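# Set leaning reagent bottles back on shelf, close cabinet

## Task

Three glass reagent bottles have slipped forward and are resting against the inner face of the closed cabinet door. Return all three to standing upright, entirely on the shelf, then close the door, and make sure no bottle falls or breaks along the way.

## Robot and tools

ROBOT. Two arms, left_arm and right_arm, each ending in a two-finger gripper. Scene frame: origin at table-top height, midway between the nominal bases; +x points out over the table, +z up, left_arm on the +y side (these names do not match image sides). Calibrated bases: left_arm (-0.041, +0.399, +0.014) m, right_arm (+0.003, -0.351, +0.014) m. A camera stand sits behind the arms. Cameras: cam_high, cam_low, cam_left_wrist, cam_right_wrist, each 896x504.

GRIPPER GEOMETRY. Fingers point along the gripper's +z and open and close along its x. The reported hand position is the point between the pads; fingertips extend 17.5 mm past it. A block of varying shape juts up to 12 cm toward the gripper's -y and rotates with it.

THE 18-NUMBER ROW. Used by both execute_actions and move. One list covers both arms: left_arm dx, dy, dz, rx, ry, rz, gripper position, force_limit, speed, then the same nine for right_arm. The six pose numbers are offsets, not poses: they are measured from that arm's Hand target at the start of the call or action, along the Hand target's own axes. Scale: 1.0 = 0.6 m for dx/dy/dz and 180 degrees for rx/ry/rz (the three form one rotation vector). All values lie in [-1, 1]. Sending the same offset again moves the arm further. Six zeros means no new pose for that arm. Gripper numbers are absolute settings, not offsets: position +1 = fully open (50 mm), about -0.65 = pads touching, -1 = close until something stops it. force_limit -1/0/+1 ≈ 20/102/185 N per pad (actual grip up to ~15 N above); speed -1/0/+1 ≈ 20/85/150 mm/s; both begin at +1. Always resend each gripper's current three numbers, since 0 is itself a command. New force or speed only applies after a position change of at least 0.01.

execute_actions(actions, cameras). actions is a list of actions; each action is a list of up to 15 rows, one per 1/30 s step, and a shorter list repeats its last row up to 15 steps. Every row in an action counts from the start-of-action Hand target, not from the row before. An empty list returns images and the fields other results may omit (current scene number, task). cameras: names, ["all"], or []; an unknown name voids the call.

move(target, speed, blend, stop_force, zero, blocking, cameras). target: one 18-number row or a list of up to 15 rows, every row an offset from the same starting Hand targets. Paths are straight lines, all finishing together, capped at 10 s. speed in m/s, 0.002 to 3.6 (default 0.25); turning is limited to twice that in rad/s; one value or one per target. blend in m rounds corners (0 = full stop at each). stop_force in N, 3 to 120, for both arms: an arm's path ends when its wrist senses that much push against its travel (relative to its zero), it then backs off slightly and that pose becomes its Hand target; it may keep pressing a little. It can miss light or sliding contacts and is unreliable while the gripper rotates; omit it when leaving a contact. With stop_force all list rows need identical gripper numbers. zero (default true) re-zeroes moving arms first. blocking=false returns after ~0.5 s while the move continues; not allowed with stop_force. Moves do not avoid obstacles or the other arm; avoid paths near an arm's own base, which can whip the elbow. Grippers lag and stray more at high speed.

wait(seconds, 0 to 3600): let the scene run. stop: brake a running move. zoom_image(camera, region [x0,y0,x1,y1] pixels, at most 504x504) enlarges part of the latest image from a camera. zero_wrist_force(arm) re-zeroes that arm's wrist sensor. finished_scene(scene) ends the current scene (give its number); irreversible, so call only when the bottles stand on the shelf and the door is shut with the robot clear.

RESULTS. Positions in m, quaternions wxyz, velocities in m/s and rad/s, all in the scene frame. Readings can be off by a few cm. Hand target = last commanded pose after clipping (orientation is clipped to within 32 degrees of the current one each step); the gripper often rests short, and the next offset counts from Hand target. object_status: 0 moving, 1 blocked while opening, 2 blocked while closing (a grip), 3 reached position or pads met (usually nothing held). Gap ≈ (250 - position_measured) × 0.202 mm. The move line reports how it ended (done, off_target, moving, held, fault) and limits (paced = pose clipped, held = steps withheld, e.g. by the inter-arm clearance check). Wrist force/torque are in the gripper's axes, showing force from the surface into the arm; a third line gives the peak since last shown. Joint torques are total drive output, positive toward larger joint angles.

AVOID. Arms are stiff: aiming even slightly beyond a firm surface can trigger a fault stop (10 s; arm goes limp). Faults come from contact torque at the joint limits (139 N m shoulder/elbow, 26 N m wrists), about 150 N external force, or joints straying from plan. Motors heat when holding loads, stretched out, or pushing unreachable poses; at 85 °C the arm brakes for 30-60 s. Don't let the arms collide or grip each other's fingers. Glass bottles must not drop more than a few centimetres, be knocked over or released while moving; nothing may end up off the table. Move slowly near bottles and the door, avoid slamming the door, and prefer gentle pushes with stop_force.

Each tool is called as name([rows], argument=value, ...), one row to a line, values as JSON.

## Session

execute_actions(actions=[], cameras=["all"])

Scene clock: 0.00 s.
left_arm: end_effector_position=(+0.4637, +0.6489, +0.1321) position_measured=3 object_status=3 end_effector_quat_wxyz=(-0.259, -0.130, +0.846, -0.447) | right_arm: end_effector_position=(+0.8015, -0.5306, +0.2465) position_measured=3 object_status=3 end_effector_quat_wxyz=(+0.304, -0.159, +0.899, +0.273)
Joint positions: left_arm=[0.457 -0.752 1.096 -0.951 -2.186 -1.059] | right_arm=[2.868 -2.285 -1.16 -0.868 2.332 -2.035]
Joint velocities: within noise
Joint torques (N m): no reading
Motor temperatures (°C): left_arm=[28 28 26 35 34 32] | right_arm=[24 28 27 32 32 32]
Wrist force (N): no reading
Wrist torque (N m): no reading
Wrist force, peak (N): no reading
Hand target: left_arm +0.4637, +0.6489, +0.1321; -0.259, -0.130, +0.846, -0.447 | right_arm +0.8015, -0.5306, +0.2465; +0.304, -0.159, +0.899, +0.273
Tool commands: left_gripper/position=+1.0 left_gripper/force_limit=+1.0 left_gripper/speed=+1.0 right_gripper/position=+1.0 right_gripper/force_limit=+1.0 right_gripper/speed=+1.0

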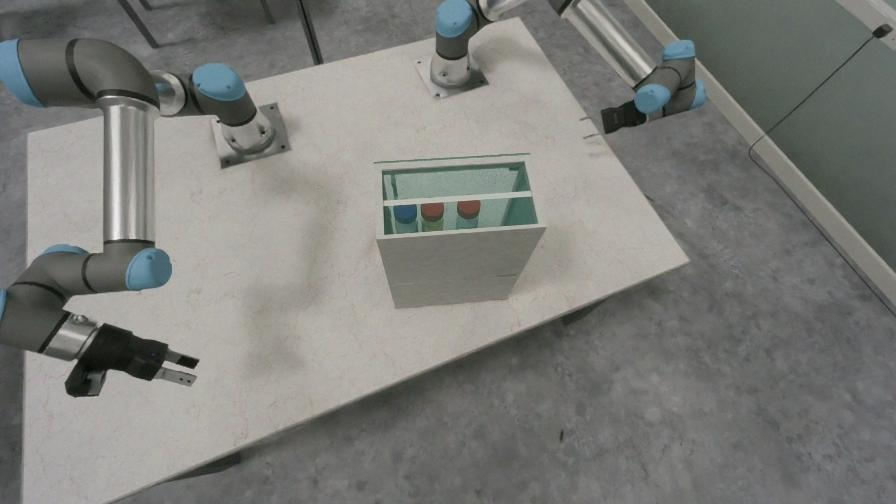

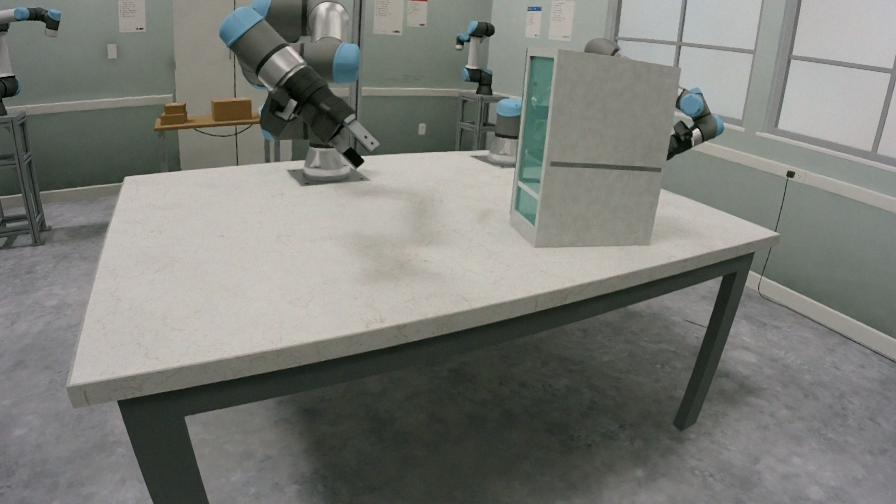

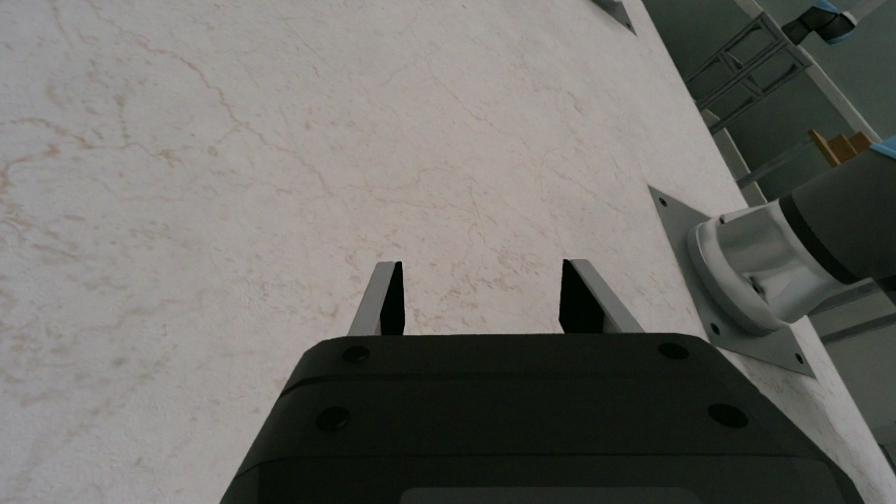

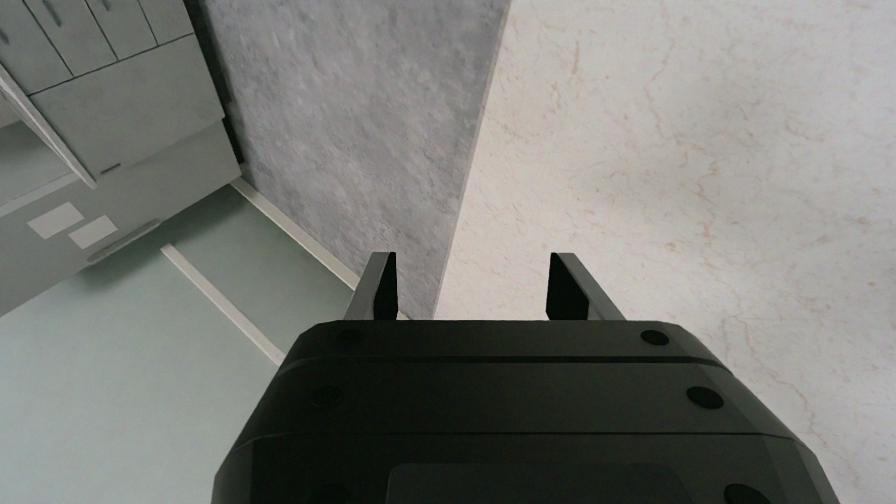

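zoom_image(camera="cam_high", region=[350, 130, 570, 320])

zoom_image(camera="cam_low", region=[460, 20, 760, 260])

Scaled by 2.291.

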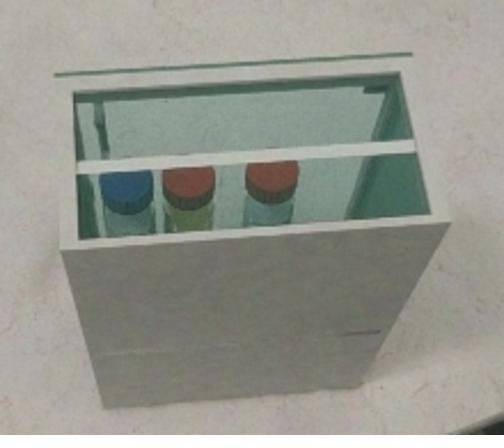

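Scaled by 1.680.

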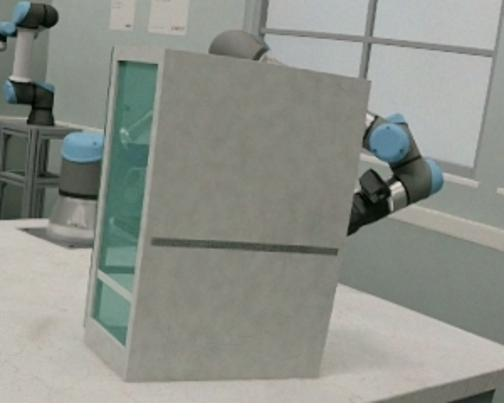

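move([
  [0.102,-0.3608,0.0547,0.1762,-0.0335,0.1875,1.0,-0.6,-0.3,0.155,0.353,0.045,0.0657,-0.1238,-0.3217,-1,-0.9,-0.3],
  [0.1852,-0.8197,0.6997,0.2786,-0.4397,0.0385,1.0,-0.6,-0.3,0.3105,0.7067,0.0893,0.1314,-0.2476,-0.6433,-1,-0.9,-0.3],
], speed=0.4, blend=[0.05,0], cameras=["all"])

Scene clock: 8.43 s.
left_arm: end_effector_position=(+0.4797, +0.5863, +0.2034) position_measured=3 object_status=3 end_effector_quat_wxyz=(-0.164, -0.067, +0.806, -0.565) | right_arm: end_effector_position=(+0.7162, -0.4343, +0.2502) position_measured=250 object_status=3 end_effector_quat_wxyz=(+0.469, -0.353, +0.797, +0.143)
Joint positions: left_arm=[0.425 -0.846 1.167 -0.807 -2.424 -0.744] | right_arm=[2.977 -2.054 -1.746 -0.104 2.29 -2.254]
Joint torques (N m): left_arm=[7.53 -44.05 -35.06 -2.77 0.96 -2.27] | right_arm=[12.03 28.65 13.6 6.49 -0.14 1.46]
Wrist force (N): left_arm=[0.0 0.0 -0.2] | right_arm=[0.4 -0.7 -1.1]
Wrist torque (N m): left_arm=[-0.08 -0.03 -0.09] | right_arm=[-0.13 -0.08 -0.07]
Wrist force, peak (N): left_arm=[0.7 -4.1 2.1] | right_arm=[1.0 1.2 -0.7]
Hand target: left_arm +0.4797, +0.5863, +0.2034; -0.164, -0.067, +0.806, -0.565 (not the last commanded pose) | right_arm +0.7162, -0.4343, +0.2501; +0.469, -0.353, +0.797, +0.143 (not the last commanded pose)
Off the commanded pose: left_arm 0.577 m, 85 deg | right_arm 0.338 m, 91 deg.
move: held (left_arm; a check stopped the path), off_target (right_arm; braked when a check withheld steps of left_arm); path passed 0 of 2 targets; limits=held
pose unreachable (left arm): on one or more control steps of this call, first in action 0 (counted from 0), this arm could not follow its commanded pose, so it was not sent that pose on those steps. It may still have moved: this result reports where it is.
cause: moving toward the commanded pose would bring two parts of the arm too close to each other (its gripper and another part of the arm, with joints 4 (wrist 1) to 6 (wrist 3) between them, 8 mm apart when it was first held).

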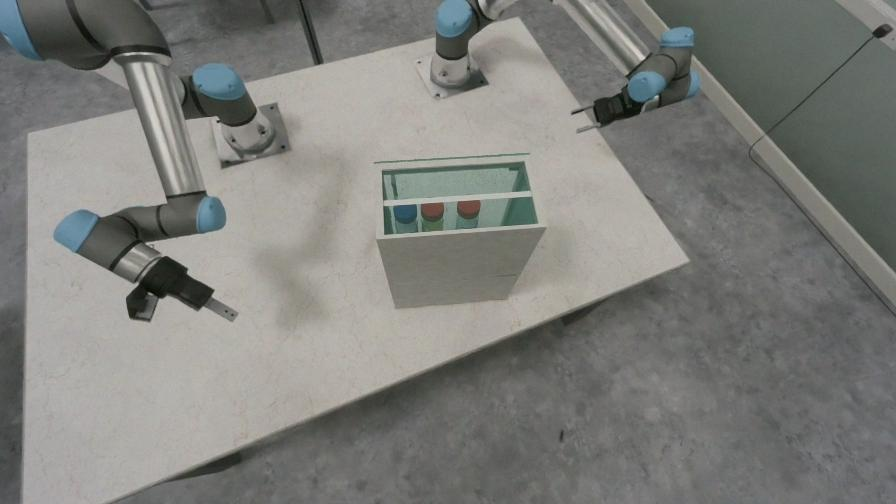

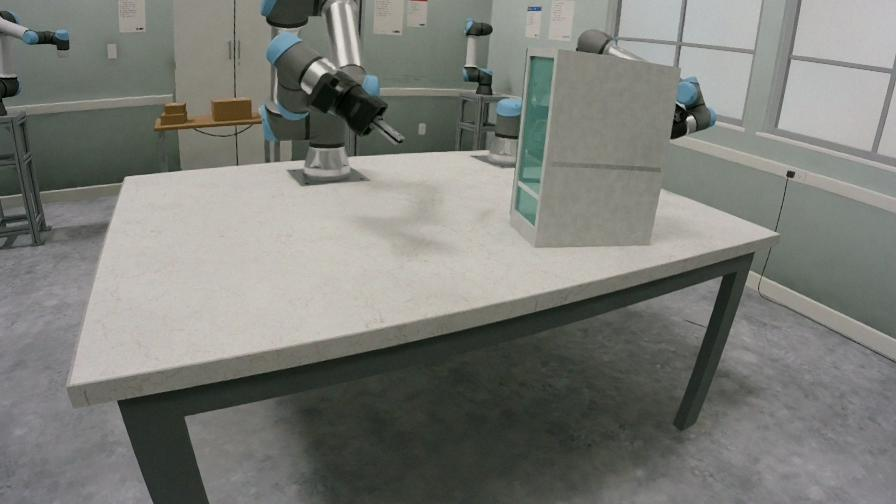

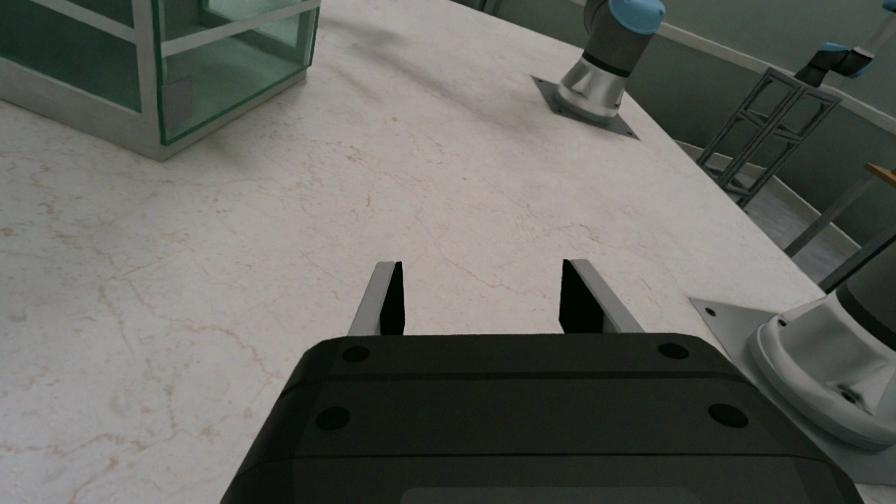

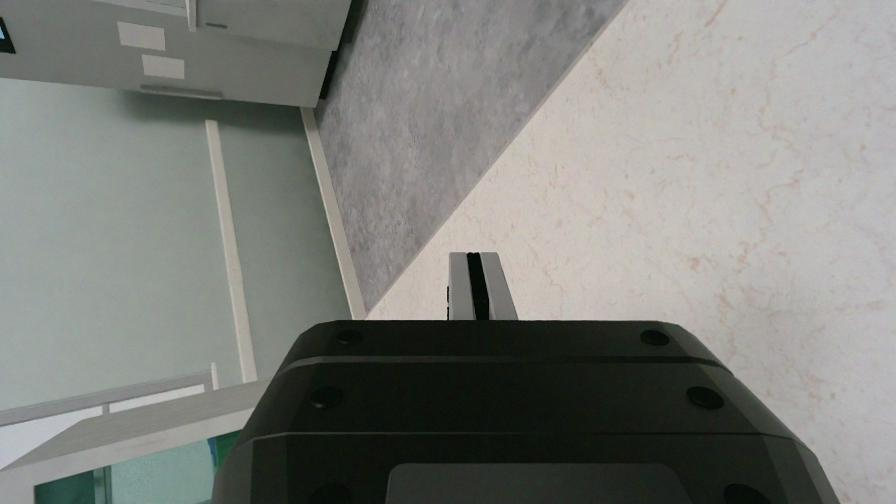

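move([
  [0.351,-0.1055,0.0605,0.0620,0.2011,0.1413,1.0,-0.6,-0.3,-0.039,0.2785,-0.0074,0.0477,-0.0897,-0.2328,-1,-0.9,-0.3],
  [0.4102,-0.083,-0.0308,-0.0038,0.4729,0.1669,1.0,-0.6,-0.3,-0.078,0.557,-0.0147,0.0953,-0.1794,-0.4655,-1,-0.9,-0.3],
  [0.1653,-0.1527,-0.1002,-0.1048,0.7965,0.1725,1.0,-0.6,-0.3,-0.078,0.557,-0.0147,0.0953,-0.1794,-0.4655,-1,-0.9,-0.3],
  [-0.0678,-0.3138,0.1077,0.1817,-0.8295,-0.0994,1.0,-0.6,-0.3,-0.078,0.557,-0.0147,0.0953,-0.1794,-0.4655,-1,-0.9,-0.3],
  [-0.0988,-0.443,0.4467,0.1777,-0.6309,-0.0320,1.0,-0.6,-0.3,-0.078,0.557,-0.0147,0.0953,-0.1794,-0.4655,-1,-0.9,-0.3],
  [0.0373,-0.5168,0.8097,0.1634,-0.4403,0.0212,1.0,-0.6,-0.3,-0.078,0.557,-0.0147,0.0953,-0.1794,-0.4655,-1,-0.9,-0.3],
], speed=0.45, blend=[0.03,0.03,0.03,0.03,0.03,0], cameras=["all"])

Scene clock: 19.20 s.
left_arm: end_effector_position=(+0.4575, +0.0259, +0.3375) position_measured=3 object_status=3 end_effector_quat_wxyz=(+0.419, -0.420, +0.569, -0.569) | right_arm: end_effector_position=(+0.4923, -0.1819, +0.2601) position_measured=250 object_status=3 end_effector_quat_wxyz=(+0.670, -0.670, +0.226, -0.225)
Joint positions: left_arm=[-1.251 -1.55 1.983 -0.432 0.653 -0.001] | right_arm=[3.443 -2.107 -2.374 1.338 2.193 -3.142]
Joint torques (N m): left_arm=[-6.97 -13.97 -35.92 -4.5 1.89 2.39] | right_arm=[12.4 15.77 -2.21 4.77 -1.26 -1.56]
Wrist force (N): left_arm=[0.4 0.2 0.0] | right_arm=[-1.3 -0.7 -2.7]
Wrist torque (N m): left_arm=[-0.20 -0.08 -0.34] | right_arm=[-0.11 0.14 -0.28]
Wrist force, peak (N): left_arm=[1.7 0.2 -1.1] | right_arm=[-2.0 -0.2 -2.6]
Hand target: left_arm +0.4575, +0.0257, +0.3375; +0.419, -0.420, +0.569, -0.570 | right_arm +0.4923, -0.1819, +0.2601; +0.670, -0.670, +0.226, -0.225
Off the commanded pose: left_arm 0.000 m, 0 deg | right_arm 0.000 m, 0 deg.
move: done

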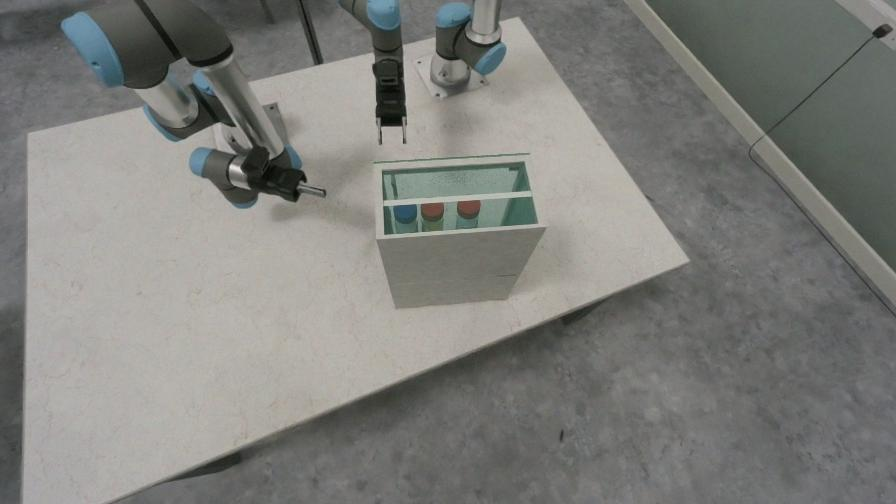

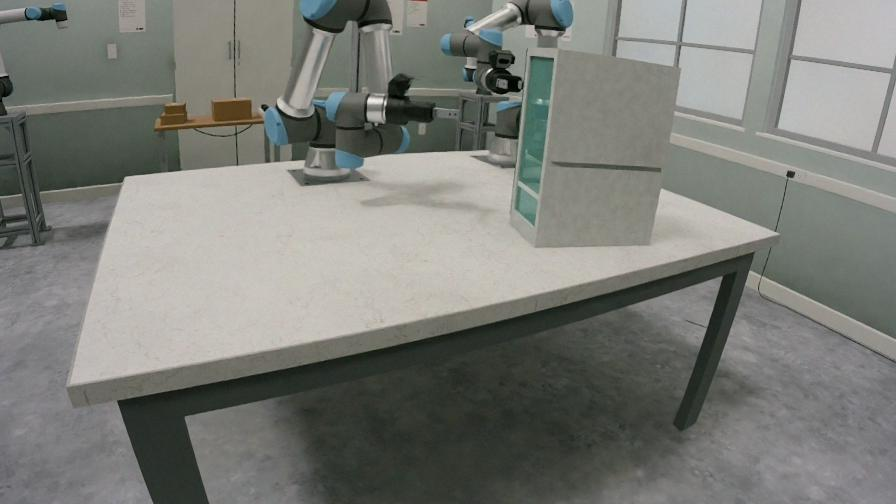

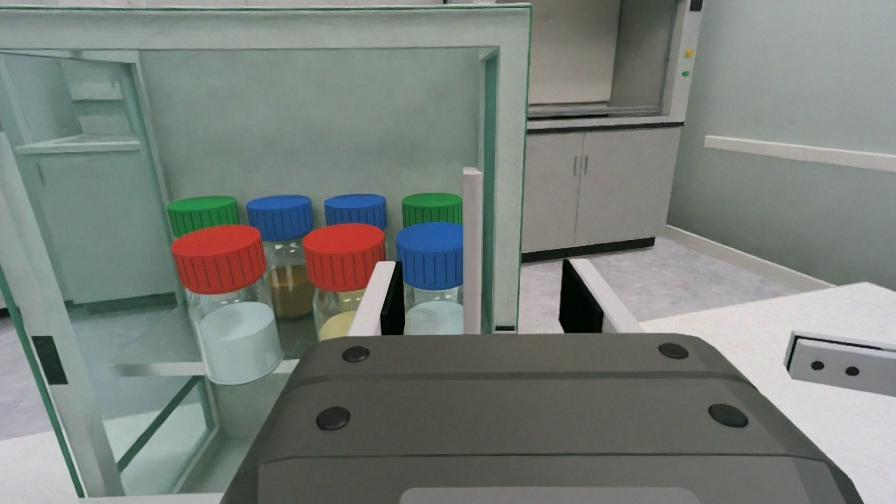

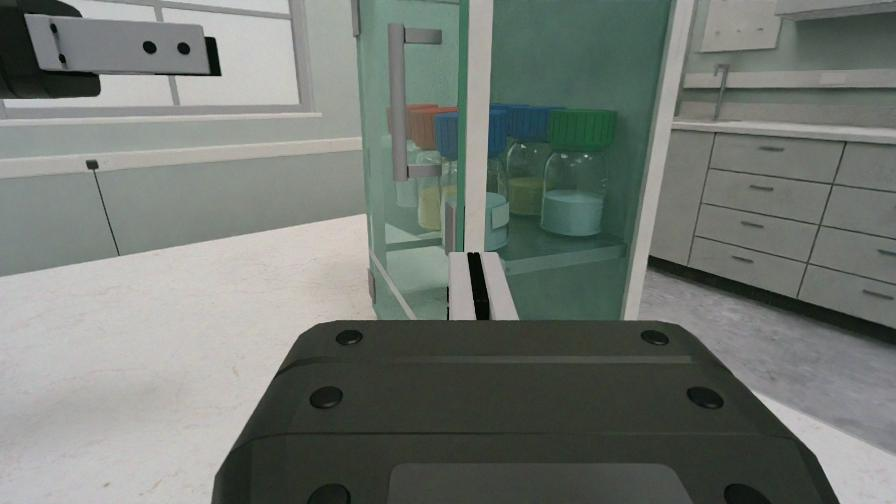

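zoom_image(camera="cam_left_wrist", region=[360, 140, 612, 340])

zoom_image(camera="cam_left_wrist", region=[100, 180, 500, 420])

zoom_image(camera="cam_right_wrist", region=[340, 0, 660, 270])

Scaled by 2.000.

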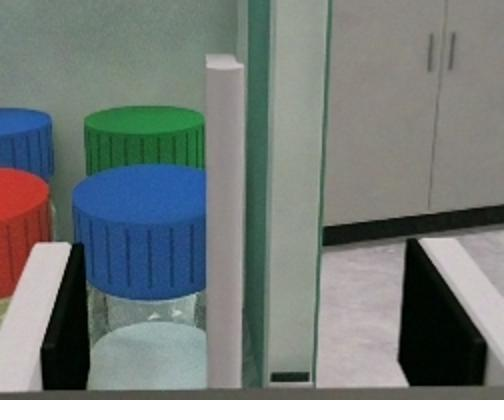

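Scaled by 1.260.

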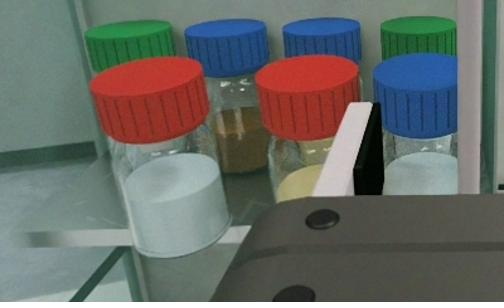

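Scaled by 1.575.

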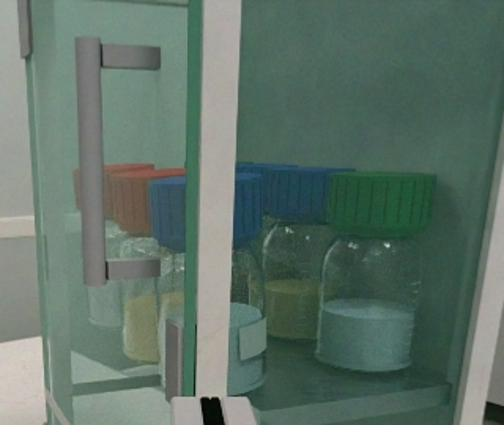

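move([
  [0.002,0,0.2,0,0,0,0.3,-0.6,0.0,-0.0118,0.13,0.1602,0,-0.0444,0,-1,-0.9,-0.3],
], speed=0.12, cameras=["cam_left_wrist","cam_right_wrist"])

zoom_image(camera="cam_left_wrist", region=[380, 140, 600, 340])

Scene clock: 26.13 s.
left_arm: end_effector_position=(+0.5716, -0.0110, +0.3375) position_measured=107 object_status=3 end_effector_quat_wxyz=(+0.419, -0.420, +0.569, -0.570) | right_arm: end_effector_position=(+0.5448, -0.1011, +0.1821) position_measured=250 object_status=3 end_effector_quat_wxyz=(+0.684, -0.684, +0.179, -0.178)
Joint positions: left_arm=[-1.045 -1.301 1.691 -0.39 0.859 -0.001] | right_arm=[3.528 -2.393 -2.106 1.358 2.248 -3.142]
Joint torques (N m): left_arm=[6.83 -26.13 -35.83 0.72 1.81 -2.21] | right_arm=[12.16 26.06 17.87 -0.68 1.36 1.57]
Wrist force (N): left_arm=[0.2 0.0 -0.2] | right_arm=[-1.6 -0.5 -2.8]
Wrist torque (N m): left_arm=[-0.23 -0.06 -0.31] | right_arm=[-0.10 0.19 -0.38]
Wrist force, peak (N): left_arm=[0.6 0.4 -1.2] | right_arm=[-1.4 -1.0 -3.4]
Hand target: left_arm +0.5717, -0.0110, +0.3375; +0.419, -0.420, +0.569, -0.570 | right_arm +0.5448, -0.1010, +0.1820; +0.684, -0.684, +0.179, -0.178
Off the commanded pose: left_arm 0.000 m, 0 deg | right_arm 0.000 m, 0 deg.
move: done

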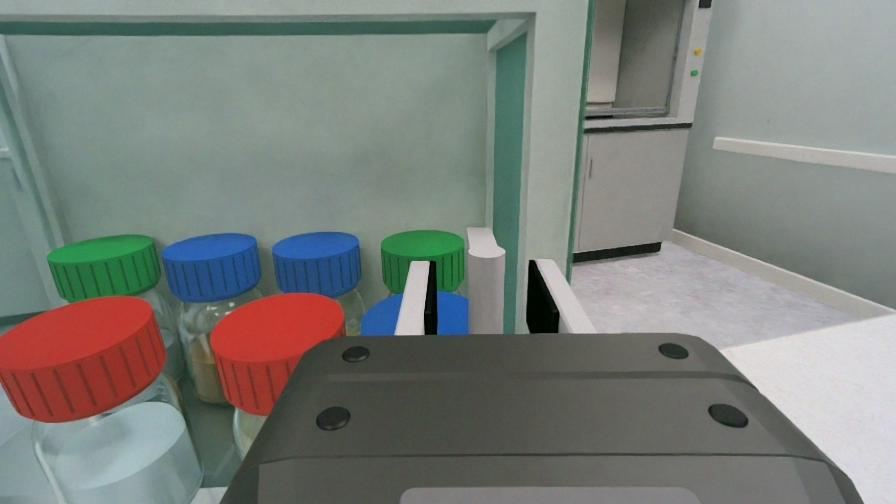

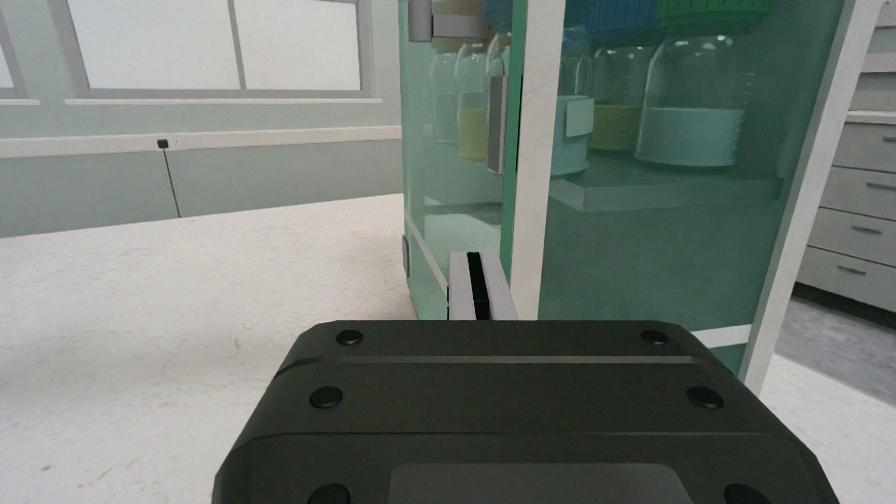

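Scaled by 2.291.

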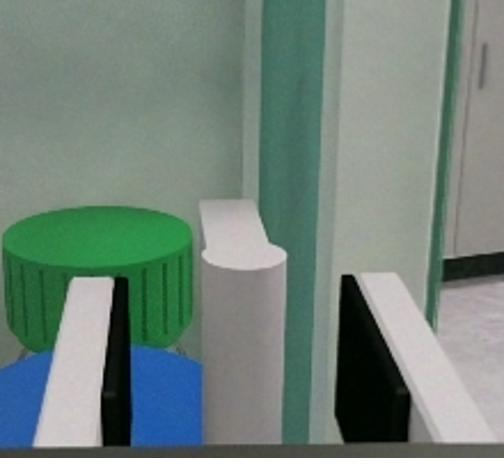

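move([
  [0,0,0.0173,0,0,0,0.3,-0.6,0.0,0,0,0,0,0,0,-1,-0.9,-0.3],
], speed=0.04, stop_force=6, cameras=["cam_left_wrist"])

zoom_image(camera="cam_left_wrist", region=[400, 180, 600, 340])

Scene clock: 28.63 s.
left_arm: end_effector_position=(+0.5816, -0.0141, +0.3375) position_measured=107 object_status=3 end_effector_quat_wxyz=(+0.419, -0.420, +0.569, -0.570) | right_arm: end_effector_position=(+0.5448, -0.1010, +0.1820) position_measured=250 object_status=3 end_effector_quat_wxyz=(+0.684, -0.684, +0.179, -0.178)
Joint positions: left_arm=[-1.031 -1.279 1.662 -0.383 0.873 -0.001] | right_arm=[3.528 -2.394 -2.106 1.358 2.248 -3.142]
Joint torques (N m): left_arm=[7.43 -26.57 -36.02 0.82 1.79 -0.52] | right_arm=[11.03 25.59 17.25 -0.68 1.32 1.53]
Wrist force (N): left_arm=[0.4 0.3 -0.1] | right_arm=[-1.4 -0.3 -2.7]
Wrist torque (N m): left_arm=[-0.17 -0.08 -0.31] | right_arm=[-0.07 0.15 -0.39]
Wrist force, peak (N): left_arm=[0.1 0.3 -0.7] | right_arm=[-1.5 -0.6 -2.9]
Hand target: left_arm +0.5816, -0.0141, +0.3375; +0.419, -0.420, +0.569, -0.570 | right_arm +0.5448, -0.1010, +0.1820; +0.684, -0.684, +0.179, -0.178
Off the commanded pose: left_arm 0.000 m, 0 deg | right_arm 0.000 m, 0 deg.
move: done

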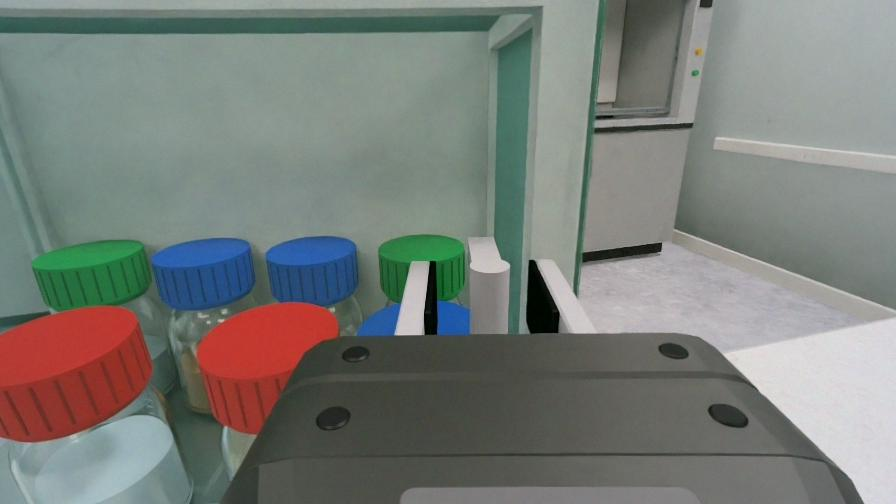

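Scaled by 2.520.

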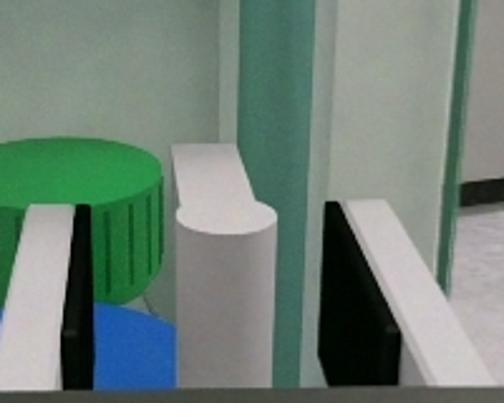

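execute_actions([
  [[0,0,0,0,0,0,-1,-0.6,-0.6,0,0,0,0,0,0,-1,-0.9,-0.3]],
])

move([
  [-0.00358,0,-0.03313,0,0.02222,0,-1,-0.6,-0.6,0,0,0,0,0,0,-1,-0.9,-0.3],
  [-0.00945,0,-0.06593,0,0.04444,0,-1,-0.6,-0.6,0,0,0,0,0,0,-1,-0.9,-0.3],
], speed=0.05, blend=[0.005,0], cameras=["cam_left_wrist","cam_right_wrist"])

Scene clock: 29.90 s.
left_arm: end_effector_position=(+0.5816, -0.0141, +0.3375) position_measured=204 object_status=2 end_effector_quat_wxyz=(+0.419, -0.420, +0.569, -0.570) | right_arm: end_effector_position=(+0.5448, -0.1010, +0.1820) position_measured=250 object_status=3 end_effector_quat_wxyz=(+0.684, -0.684, +0.179, -0.178)
Joint positions: left_arm=[-1.031 -1.279 1.662 -0.383 0.873 -0.001] | right_arm=[3.528 -2.394 -2.106 1.358 2.248 -3.142]
Joint torques (N m): left_arm=[6.44 -26.37 -36.4 0.65 1.77 -0.71] | right_arm=[10.36 25.83 17.34 -0.7 1.34 1.57]
Wrist force (N): left_arm=[-0.2 0.0 -0.1] | right_arm=[-1.4 -0.4 -2.7]
Wrist torque (N m): left_arm=[-0.19 0.00 -0.27] | right_arm=[-0.08 0.15 -0.39]
Wrist force, peak (N): left_arm=[0.2 0.3 -0.6] | right_arm=[-1.6 -0.6 -2.9]
Hand target: left_arm +0.5816, -0.0141, +0.3375; +0.419, -0.420, +0.569, -0.570 | right_arm +0.5448, -0.1010, +0.1820; +0.684, -0.684, +0.179, -0.178
Off the commanded pose: left_arm 0.000 m, 0 deg | right_arm 0.000 m, 0 deg.

Scene clock: 31.80 s.
left_arm: end_effector_position=(+0.5456, +0.0030, +0.3375) position_measured=204 object_status=2 end_effector_quat_wxyz=(+0.378, -0.379, +0.597, -0.597) | right_arm: end_effector_position=(+0.5448, -0.1010, +0.1820) position_measured=250 object_status=3 end_effector_quat_wxyz=(+0.684, -0.684, +0.179, -0.178)
Joint positions: left_arm=[-1.012 -1.395 1.809 -0.415 1.031 -0.001] | right_arm=[3.528 -2.394 -2.106 1.358 2.248 -3.142]
Joint torques (N m): left_arm=[12.91 -45.66 -10.63 -4.89 -0.09 2.44] | right_arm=[9.72 25.71 17.43 -0.64 1.26 1.47]
Wrist force (N): left_arm=[7.5 0.1 -2.1] | right_arm=[-1.3 -0.4 -2.7]
Wrist torque (N m): left_arm=[-0.17 -0.13 -0.26] | right_arm=[-0.08 0.15 -0.38]
Wrist force, peak (N): left_arm=[10.0 -1.6 -1.9] | right_arm=[-1.4 -0.6 -3.1]
Hand target: left_arm +0.5455, +0.0031, +0.3375; +0.378, -0.379, +0.597, -0.597 | right_arm +0.5448, -0.1010, +0.1820; +0.684, -0.684, +0.179, -0.178
Off the commanded pose: left_arm 0.000 m, 0 deg | right_arm 0.000 m, 0 deg.
move: done

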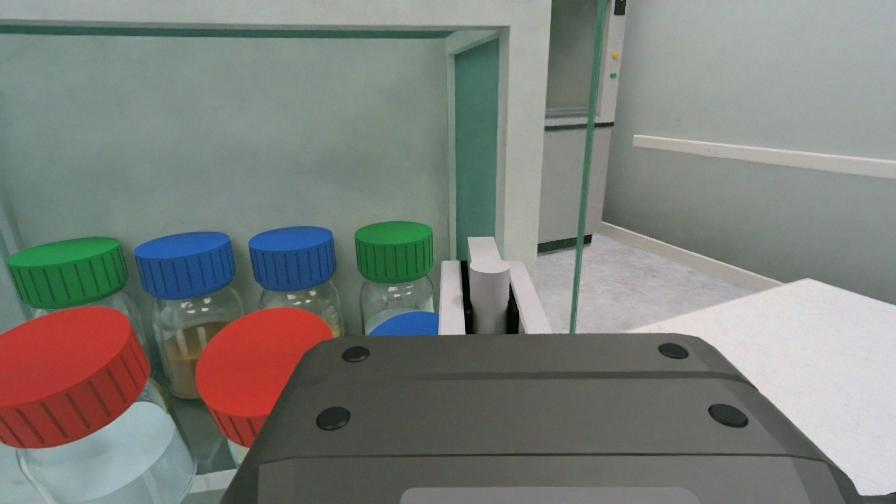

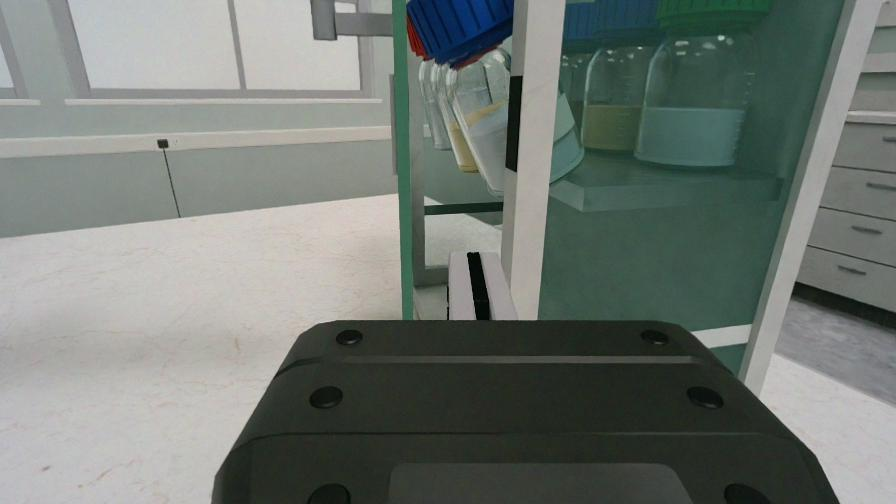

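move([
  [-0.00247,0,-0.02488,0,0.01667,0,-1,-0.6,-0.6,0.0012,0,0.05,0,0,0,-1,-0.9,-0.3],
  [-0.00247,0,-0.02488,0,0.01667,0,-1,-0.6,-0.6,0.0037,0,0.1652,0,0,0,-1,-0.9,-0.3],
], speed=[0.05,0.06], blend=[0.005,0], stop_force=10, cameras=["cam_left_wrist","cam_right_wrist"])

Scene clock: 35.90 s.
left_arm: end_effector_position=(+0.5326, +0.0108, +0.3375) position_measured=204 object_status=2 end_effector_quat_wxyz=(+0.363, -0.363, +0.607, -0.607) | right_arm: end_effector_position=(+0.5951, -0.0156, +0.1820) position_measured=250 object_status=3 end_effector_quat_wxyz=(+0.684, -0.684, +0.179, -0.178)
Joint positions: left_arm=[-0.999 -1.436 1.858 -0.422 1.097 -0.001] | right_arm=[3.658 -2.441 -1.921 1.22 2.119 -3.141]
Joint torques (N m): left_arm=[15.39 -44.4 -11.72 -4.87 -0.97 2.46] | right_arm=[11.83 31.05 21.11 -0.48 -1.15 0.52]
Wrist force (N): left_arm=[11.2 0.2 -3.1] | right_arm=[-1.3 -0.2 -2.9]
Wrist torque (N m): left_arm=[-0.23 -0.17 -0.31] | right_arm=[-0.03 0.13 -0.39]
Wrist force, peak (N): left_arm=[11.7 -0.5 -3.1] | right_arm=[-1.7 -0.4 -3.3]
Hand target: left_arm +0.5326, +0.0108, +0.3375; +0.363, -0.363, +0.607, -0.607 | right_arm +0.5951, -0.0156, +0.1820; +0.684, -0.684, +0.179, -0.178
Off the commanded pose: left_arm 0.000 m, 0 deg | right_arm 0.000 m, 0 deg.
move: done

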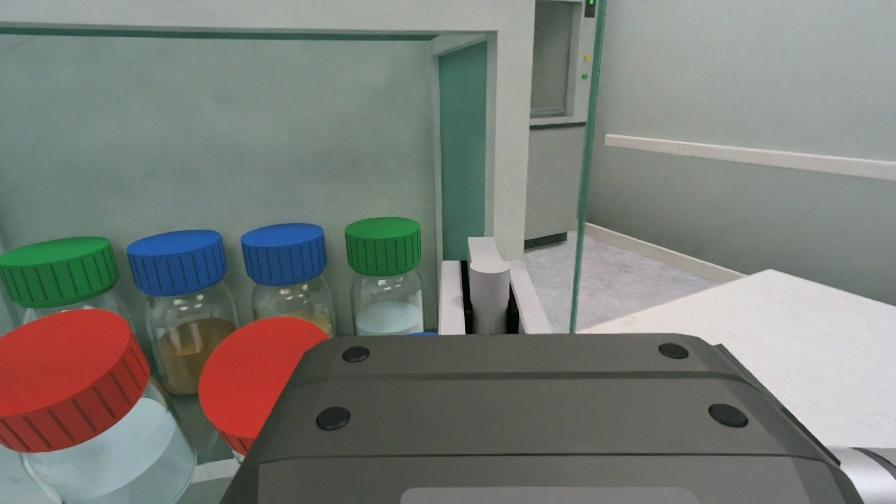

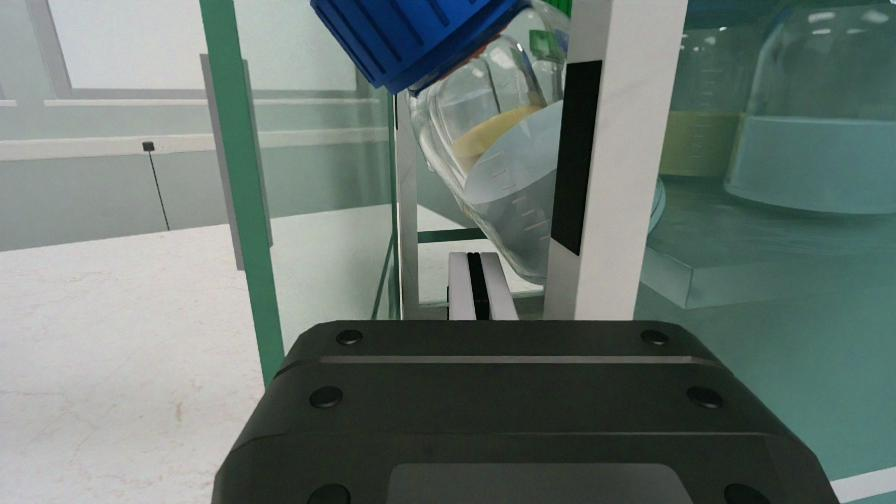

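move([
  [0,0,0,0,0,0,-1,-0.6,-0.6,0,-0.08,0,0,0,0,-1,-0.9,-0.3],
], speed=0.04, stop_force=8, cameras=["cam_left_wrist","cam_right_wrist"])

Scene clock: 38.57 s.
left_arm: end_effector_position=(+0.5326, +0.0108, +0.3375) position_measured=204 object_status=2 end_effector_quat_wxyz=(+0.363, -0.363, +0.607, -0.607) | right_arm: end_effector_position=(+0.5952, -0.0156, +0.2300) position_measured=250 object_status=3 end_effector_quat_wxyz=(+0.684, -0.684, +0.179, -0.178)
Joint positions: left_arm=[-0.999 -1.436 1.858 -0.422 1.097 -0.001] | right_arm=[3.658 -2.33 -1.942 1.13 2.119 -3.141]
Joint torques (N m): left_arm=[15.2 -43.99 -10.3 -4.5 -0.91 1.92] | right_arm=[2.31 58.7 3.31 -0.49 0.9 -0.91]
Wrist force (N): left_arm=[11.2 0.1 -2.5] | right_arm=[-1.8 -0.1 -3.1]
Wrist torque (N m): left_arm=[-0.24 -0.16 -0.27] | right_arm=[-0.08 0.17 -0.41]
Wrist force, peak (N): left_arm=[11.3 0.3 -3.0] | right_arm=[-2.1 1.6 -4.0]
Hand target: left_arm +0.5326, +0.0108, +0.3375; +0.363, -0.363, +0.607, -0.607 | right_arm +0.5952, -0.0156, +0.2300; +0.684, -0.684, +0.179, -0.178
Off the commanded pose: left_arm 0.000 m, 0 deg | right_arm 0.000 m, 0 deg.
move: done

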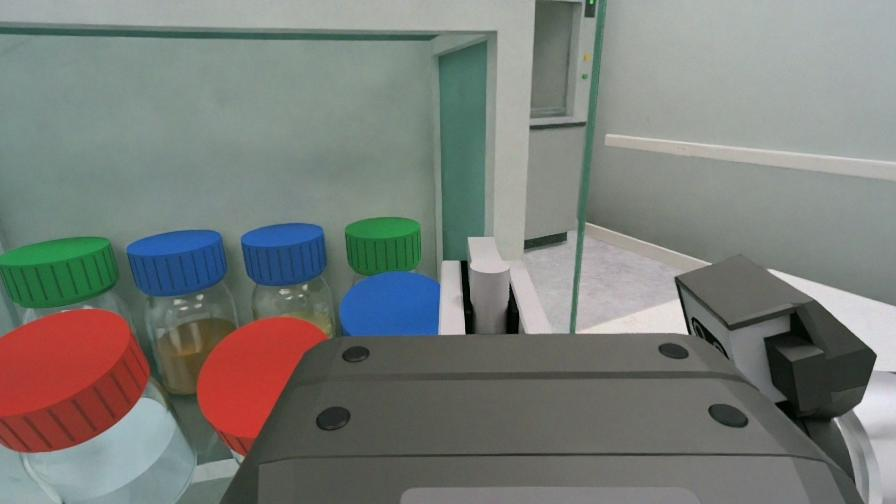

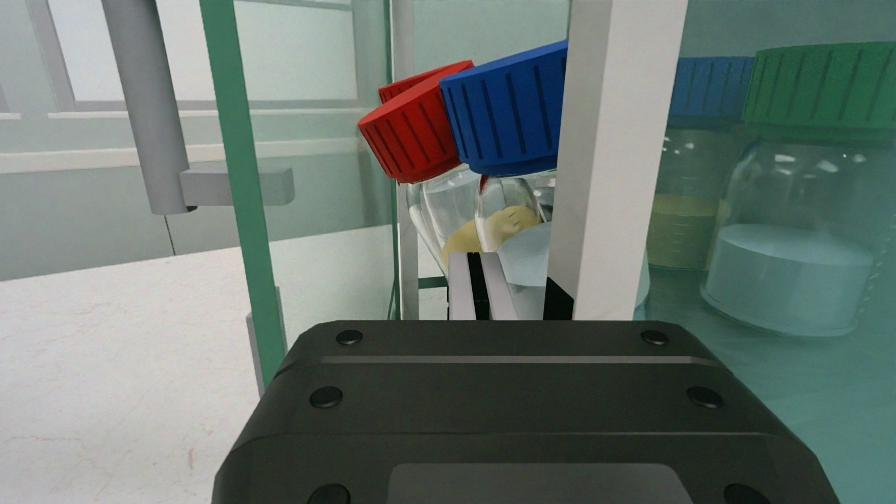

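move([
  [-0.0012,0,-0.0166,0,0.0111,0,-1,-0.6,-0.6,0.0187,0,0.01225,0,0.1328,0,-1,-0.9,-0.3],
], speed=0.1, stop_force=15, cameras=["cam_left_wrist","cam_right_wrist"])

Scene clock: 43.10 s.
left_arm: end_effector_position=(+0.5242, +0.0161, +0.3375) position_measured=204 object_status=2 end_effector_quat_wxyz=(+0.352, -0.352, +0.613, -0.613) | right_arm: end_effector_position=(+0.6085, -0.0147, +0.2300) position_measured=250 object_status=3 end_effector_quat_wxyz=(+0.632, -0.633, +0.316, -0.316)
Joint positions: left_arm=[-0.988 -1.463 1.889 -0.426 1.142 -0.001] | right_arm=[3.881 -2.286 -2.066 1.21 1.478 -3.141]
Joint torques (N m): left_arm=[10.97 -43.22 -12.56 -5.34 -0.02 2.22] | right_arm=[11.55 55.14 1.32 5.06 -1.36 1.32]
Wrist force (N): left_arm=[7.1 0.7 -1.9] | right_arm=[-2.0 -0.7 -3.4]
Wrist torque (N m): left_arm=[-0.20 -0.05 -0.27] | right_arm=[-0.10 0.22 -0.42]
Wrist force, peak (N): left_arm=[11.6 0.7 -1.9] | right_arm=[-2.0 -0.8 -3.6]
Hand target: left_arm +0.5242, +0.0161, +0.3375; +0.352, -0.352, +0.613, -0.613 | right_arm +0.6085, -0.0147, +0.2300; +0.632, -0.633, +0.316, -0.316
Off the commanded pose: left_arm 0.000 m, 0 deg | right_arm 0.000 m, 0 deg.
move: done

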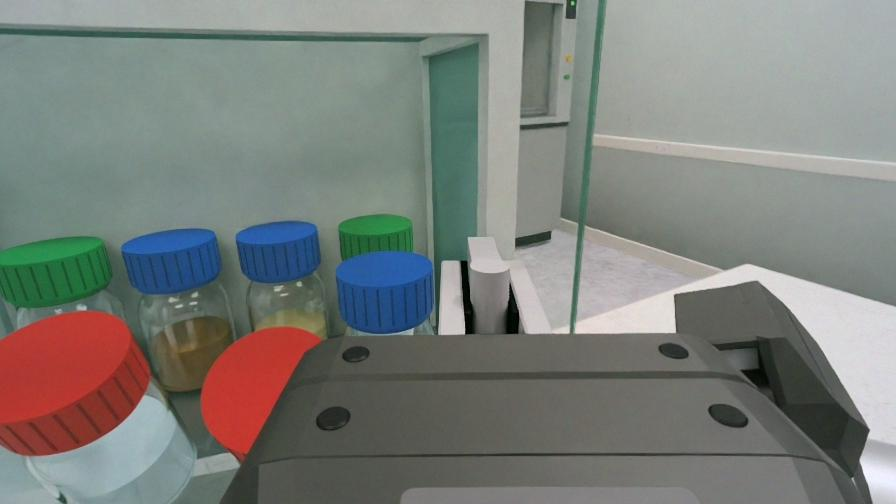

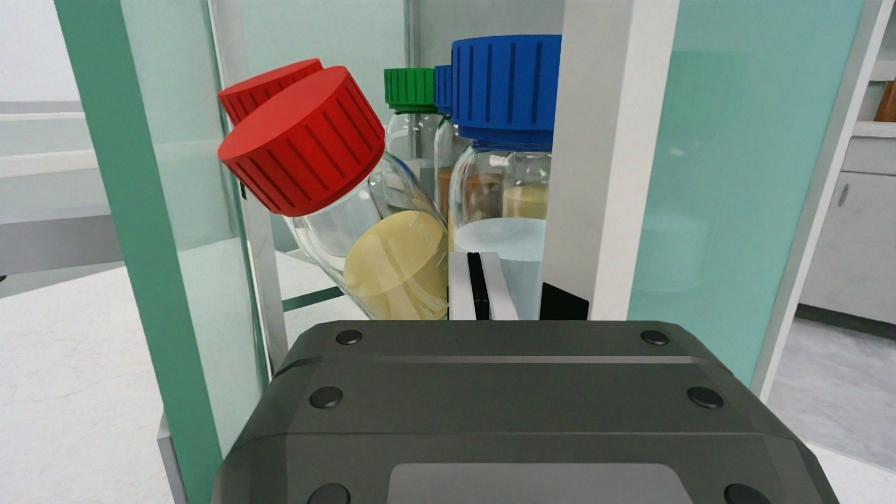

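move([
  [-0.00247,0,-0.02488,0,0.01667,0,-1,-0.6,-0.6,-0.02915,0.0417,-0.0202,0,-0.0556,0,-1,-0.9,-0.3],
  [-0.00247,0,-0.02488,0,0.01667,0,-1,-0.6,-0.6,-0.04788,0.0833,-0.0402,0,-0.1111,0,-1,-0.9,-0.3],
  [-0.00247,0,-0.02488,0,0.01667,0,-1,-0.6,-0.6,-0.06688,0.0833,0.0078,0,-0.1111,0,-1,-0.9,-0.3],
], speed=[0.07,0.09,0.07], blend=[0.005,0.005,0], stop_force=12, cameras=["cam_left_wrist","cam_right_wrist"])

Scene clock: 49.60 s.
left_arm: end_effector_position=(+0.5121, +0.0249, +0.3375) position_measured=204 object_status=2 end_effector_quat_wxyz=(+0.336, -0.336, +0.622, -0.622) | right_arm: end_effector_position=(+0.5882, +0.0202, +0.1800) position_measured=250 object_status=3 end_effector_quat_wxyz=(+0.678, -0.678, +0.202, -0.201)
Joint positions: left_arm=[-0.968 -1.501 1.931 -0.43 1.215 -0.001] | right_arm=[3.767 -2.438 -1.946 1.242 1.941 -3.141]
Joint torques (N m): left_arm=[15.41 -41.16 -12.25 -5.38 -1.11 2.43] | right_arm=[11.82 30.53 20.66 -0.36 -1.13 0.93]
Wrist force (N): left_arm=[12.2 0.9 -2.6] | right_arm=[-1.4 -0.3 -2.8]
Wrist torque (N m): left_arm=[-0.16 -0.21 -0.27] | right_arm=[-0.04 0.16 -0.42]
Wrist force, peak (N): left_arm=[12.9 0.6 -2.6] | right_arm=[-2.0 -0.7 -3.7]
Hand target: left_arm +0.5121, +0.0249, +0.3375; +0.336, -0.336, +0.622, -0.622 | right_arm +0.5882, +0.0202, +0.1800; +0.678, -0.678, +0.202, -0.201
Off the commanded pose: left_arm 0.000 m, 0 deg | right_arm 0.000 m, 0 deg.
move: done

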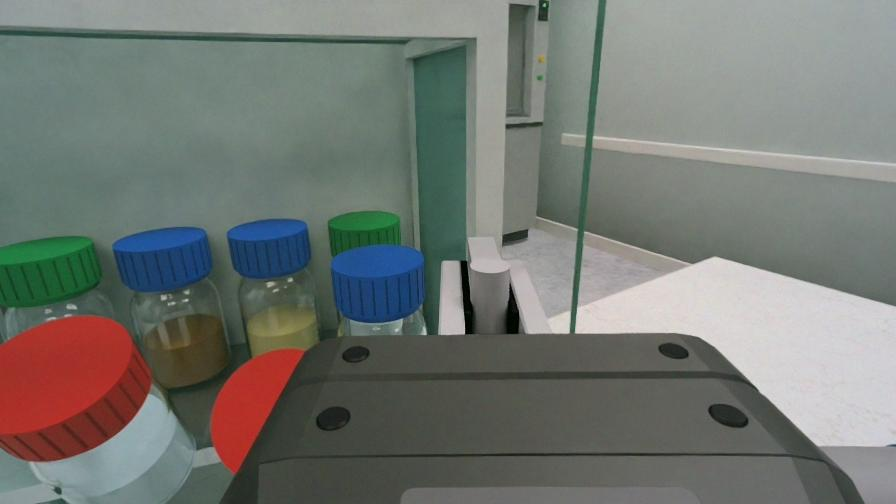

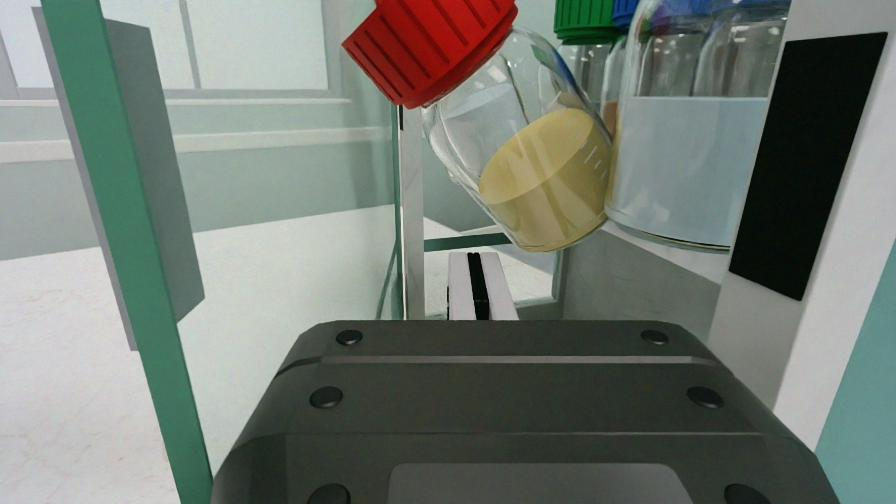

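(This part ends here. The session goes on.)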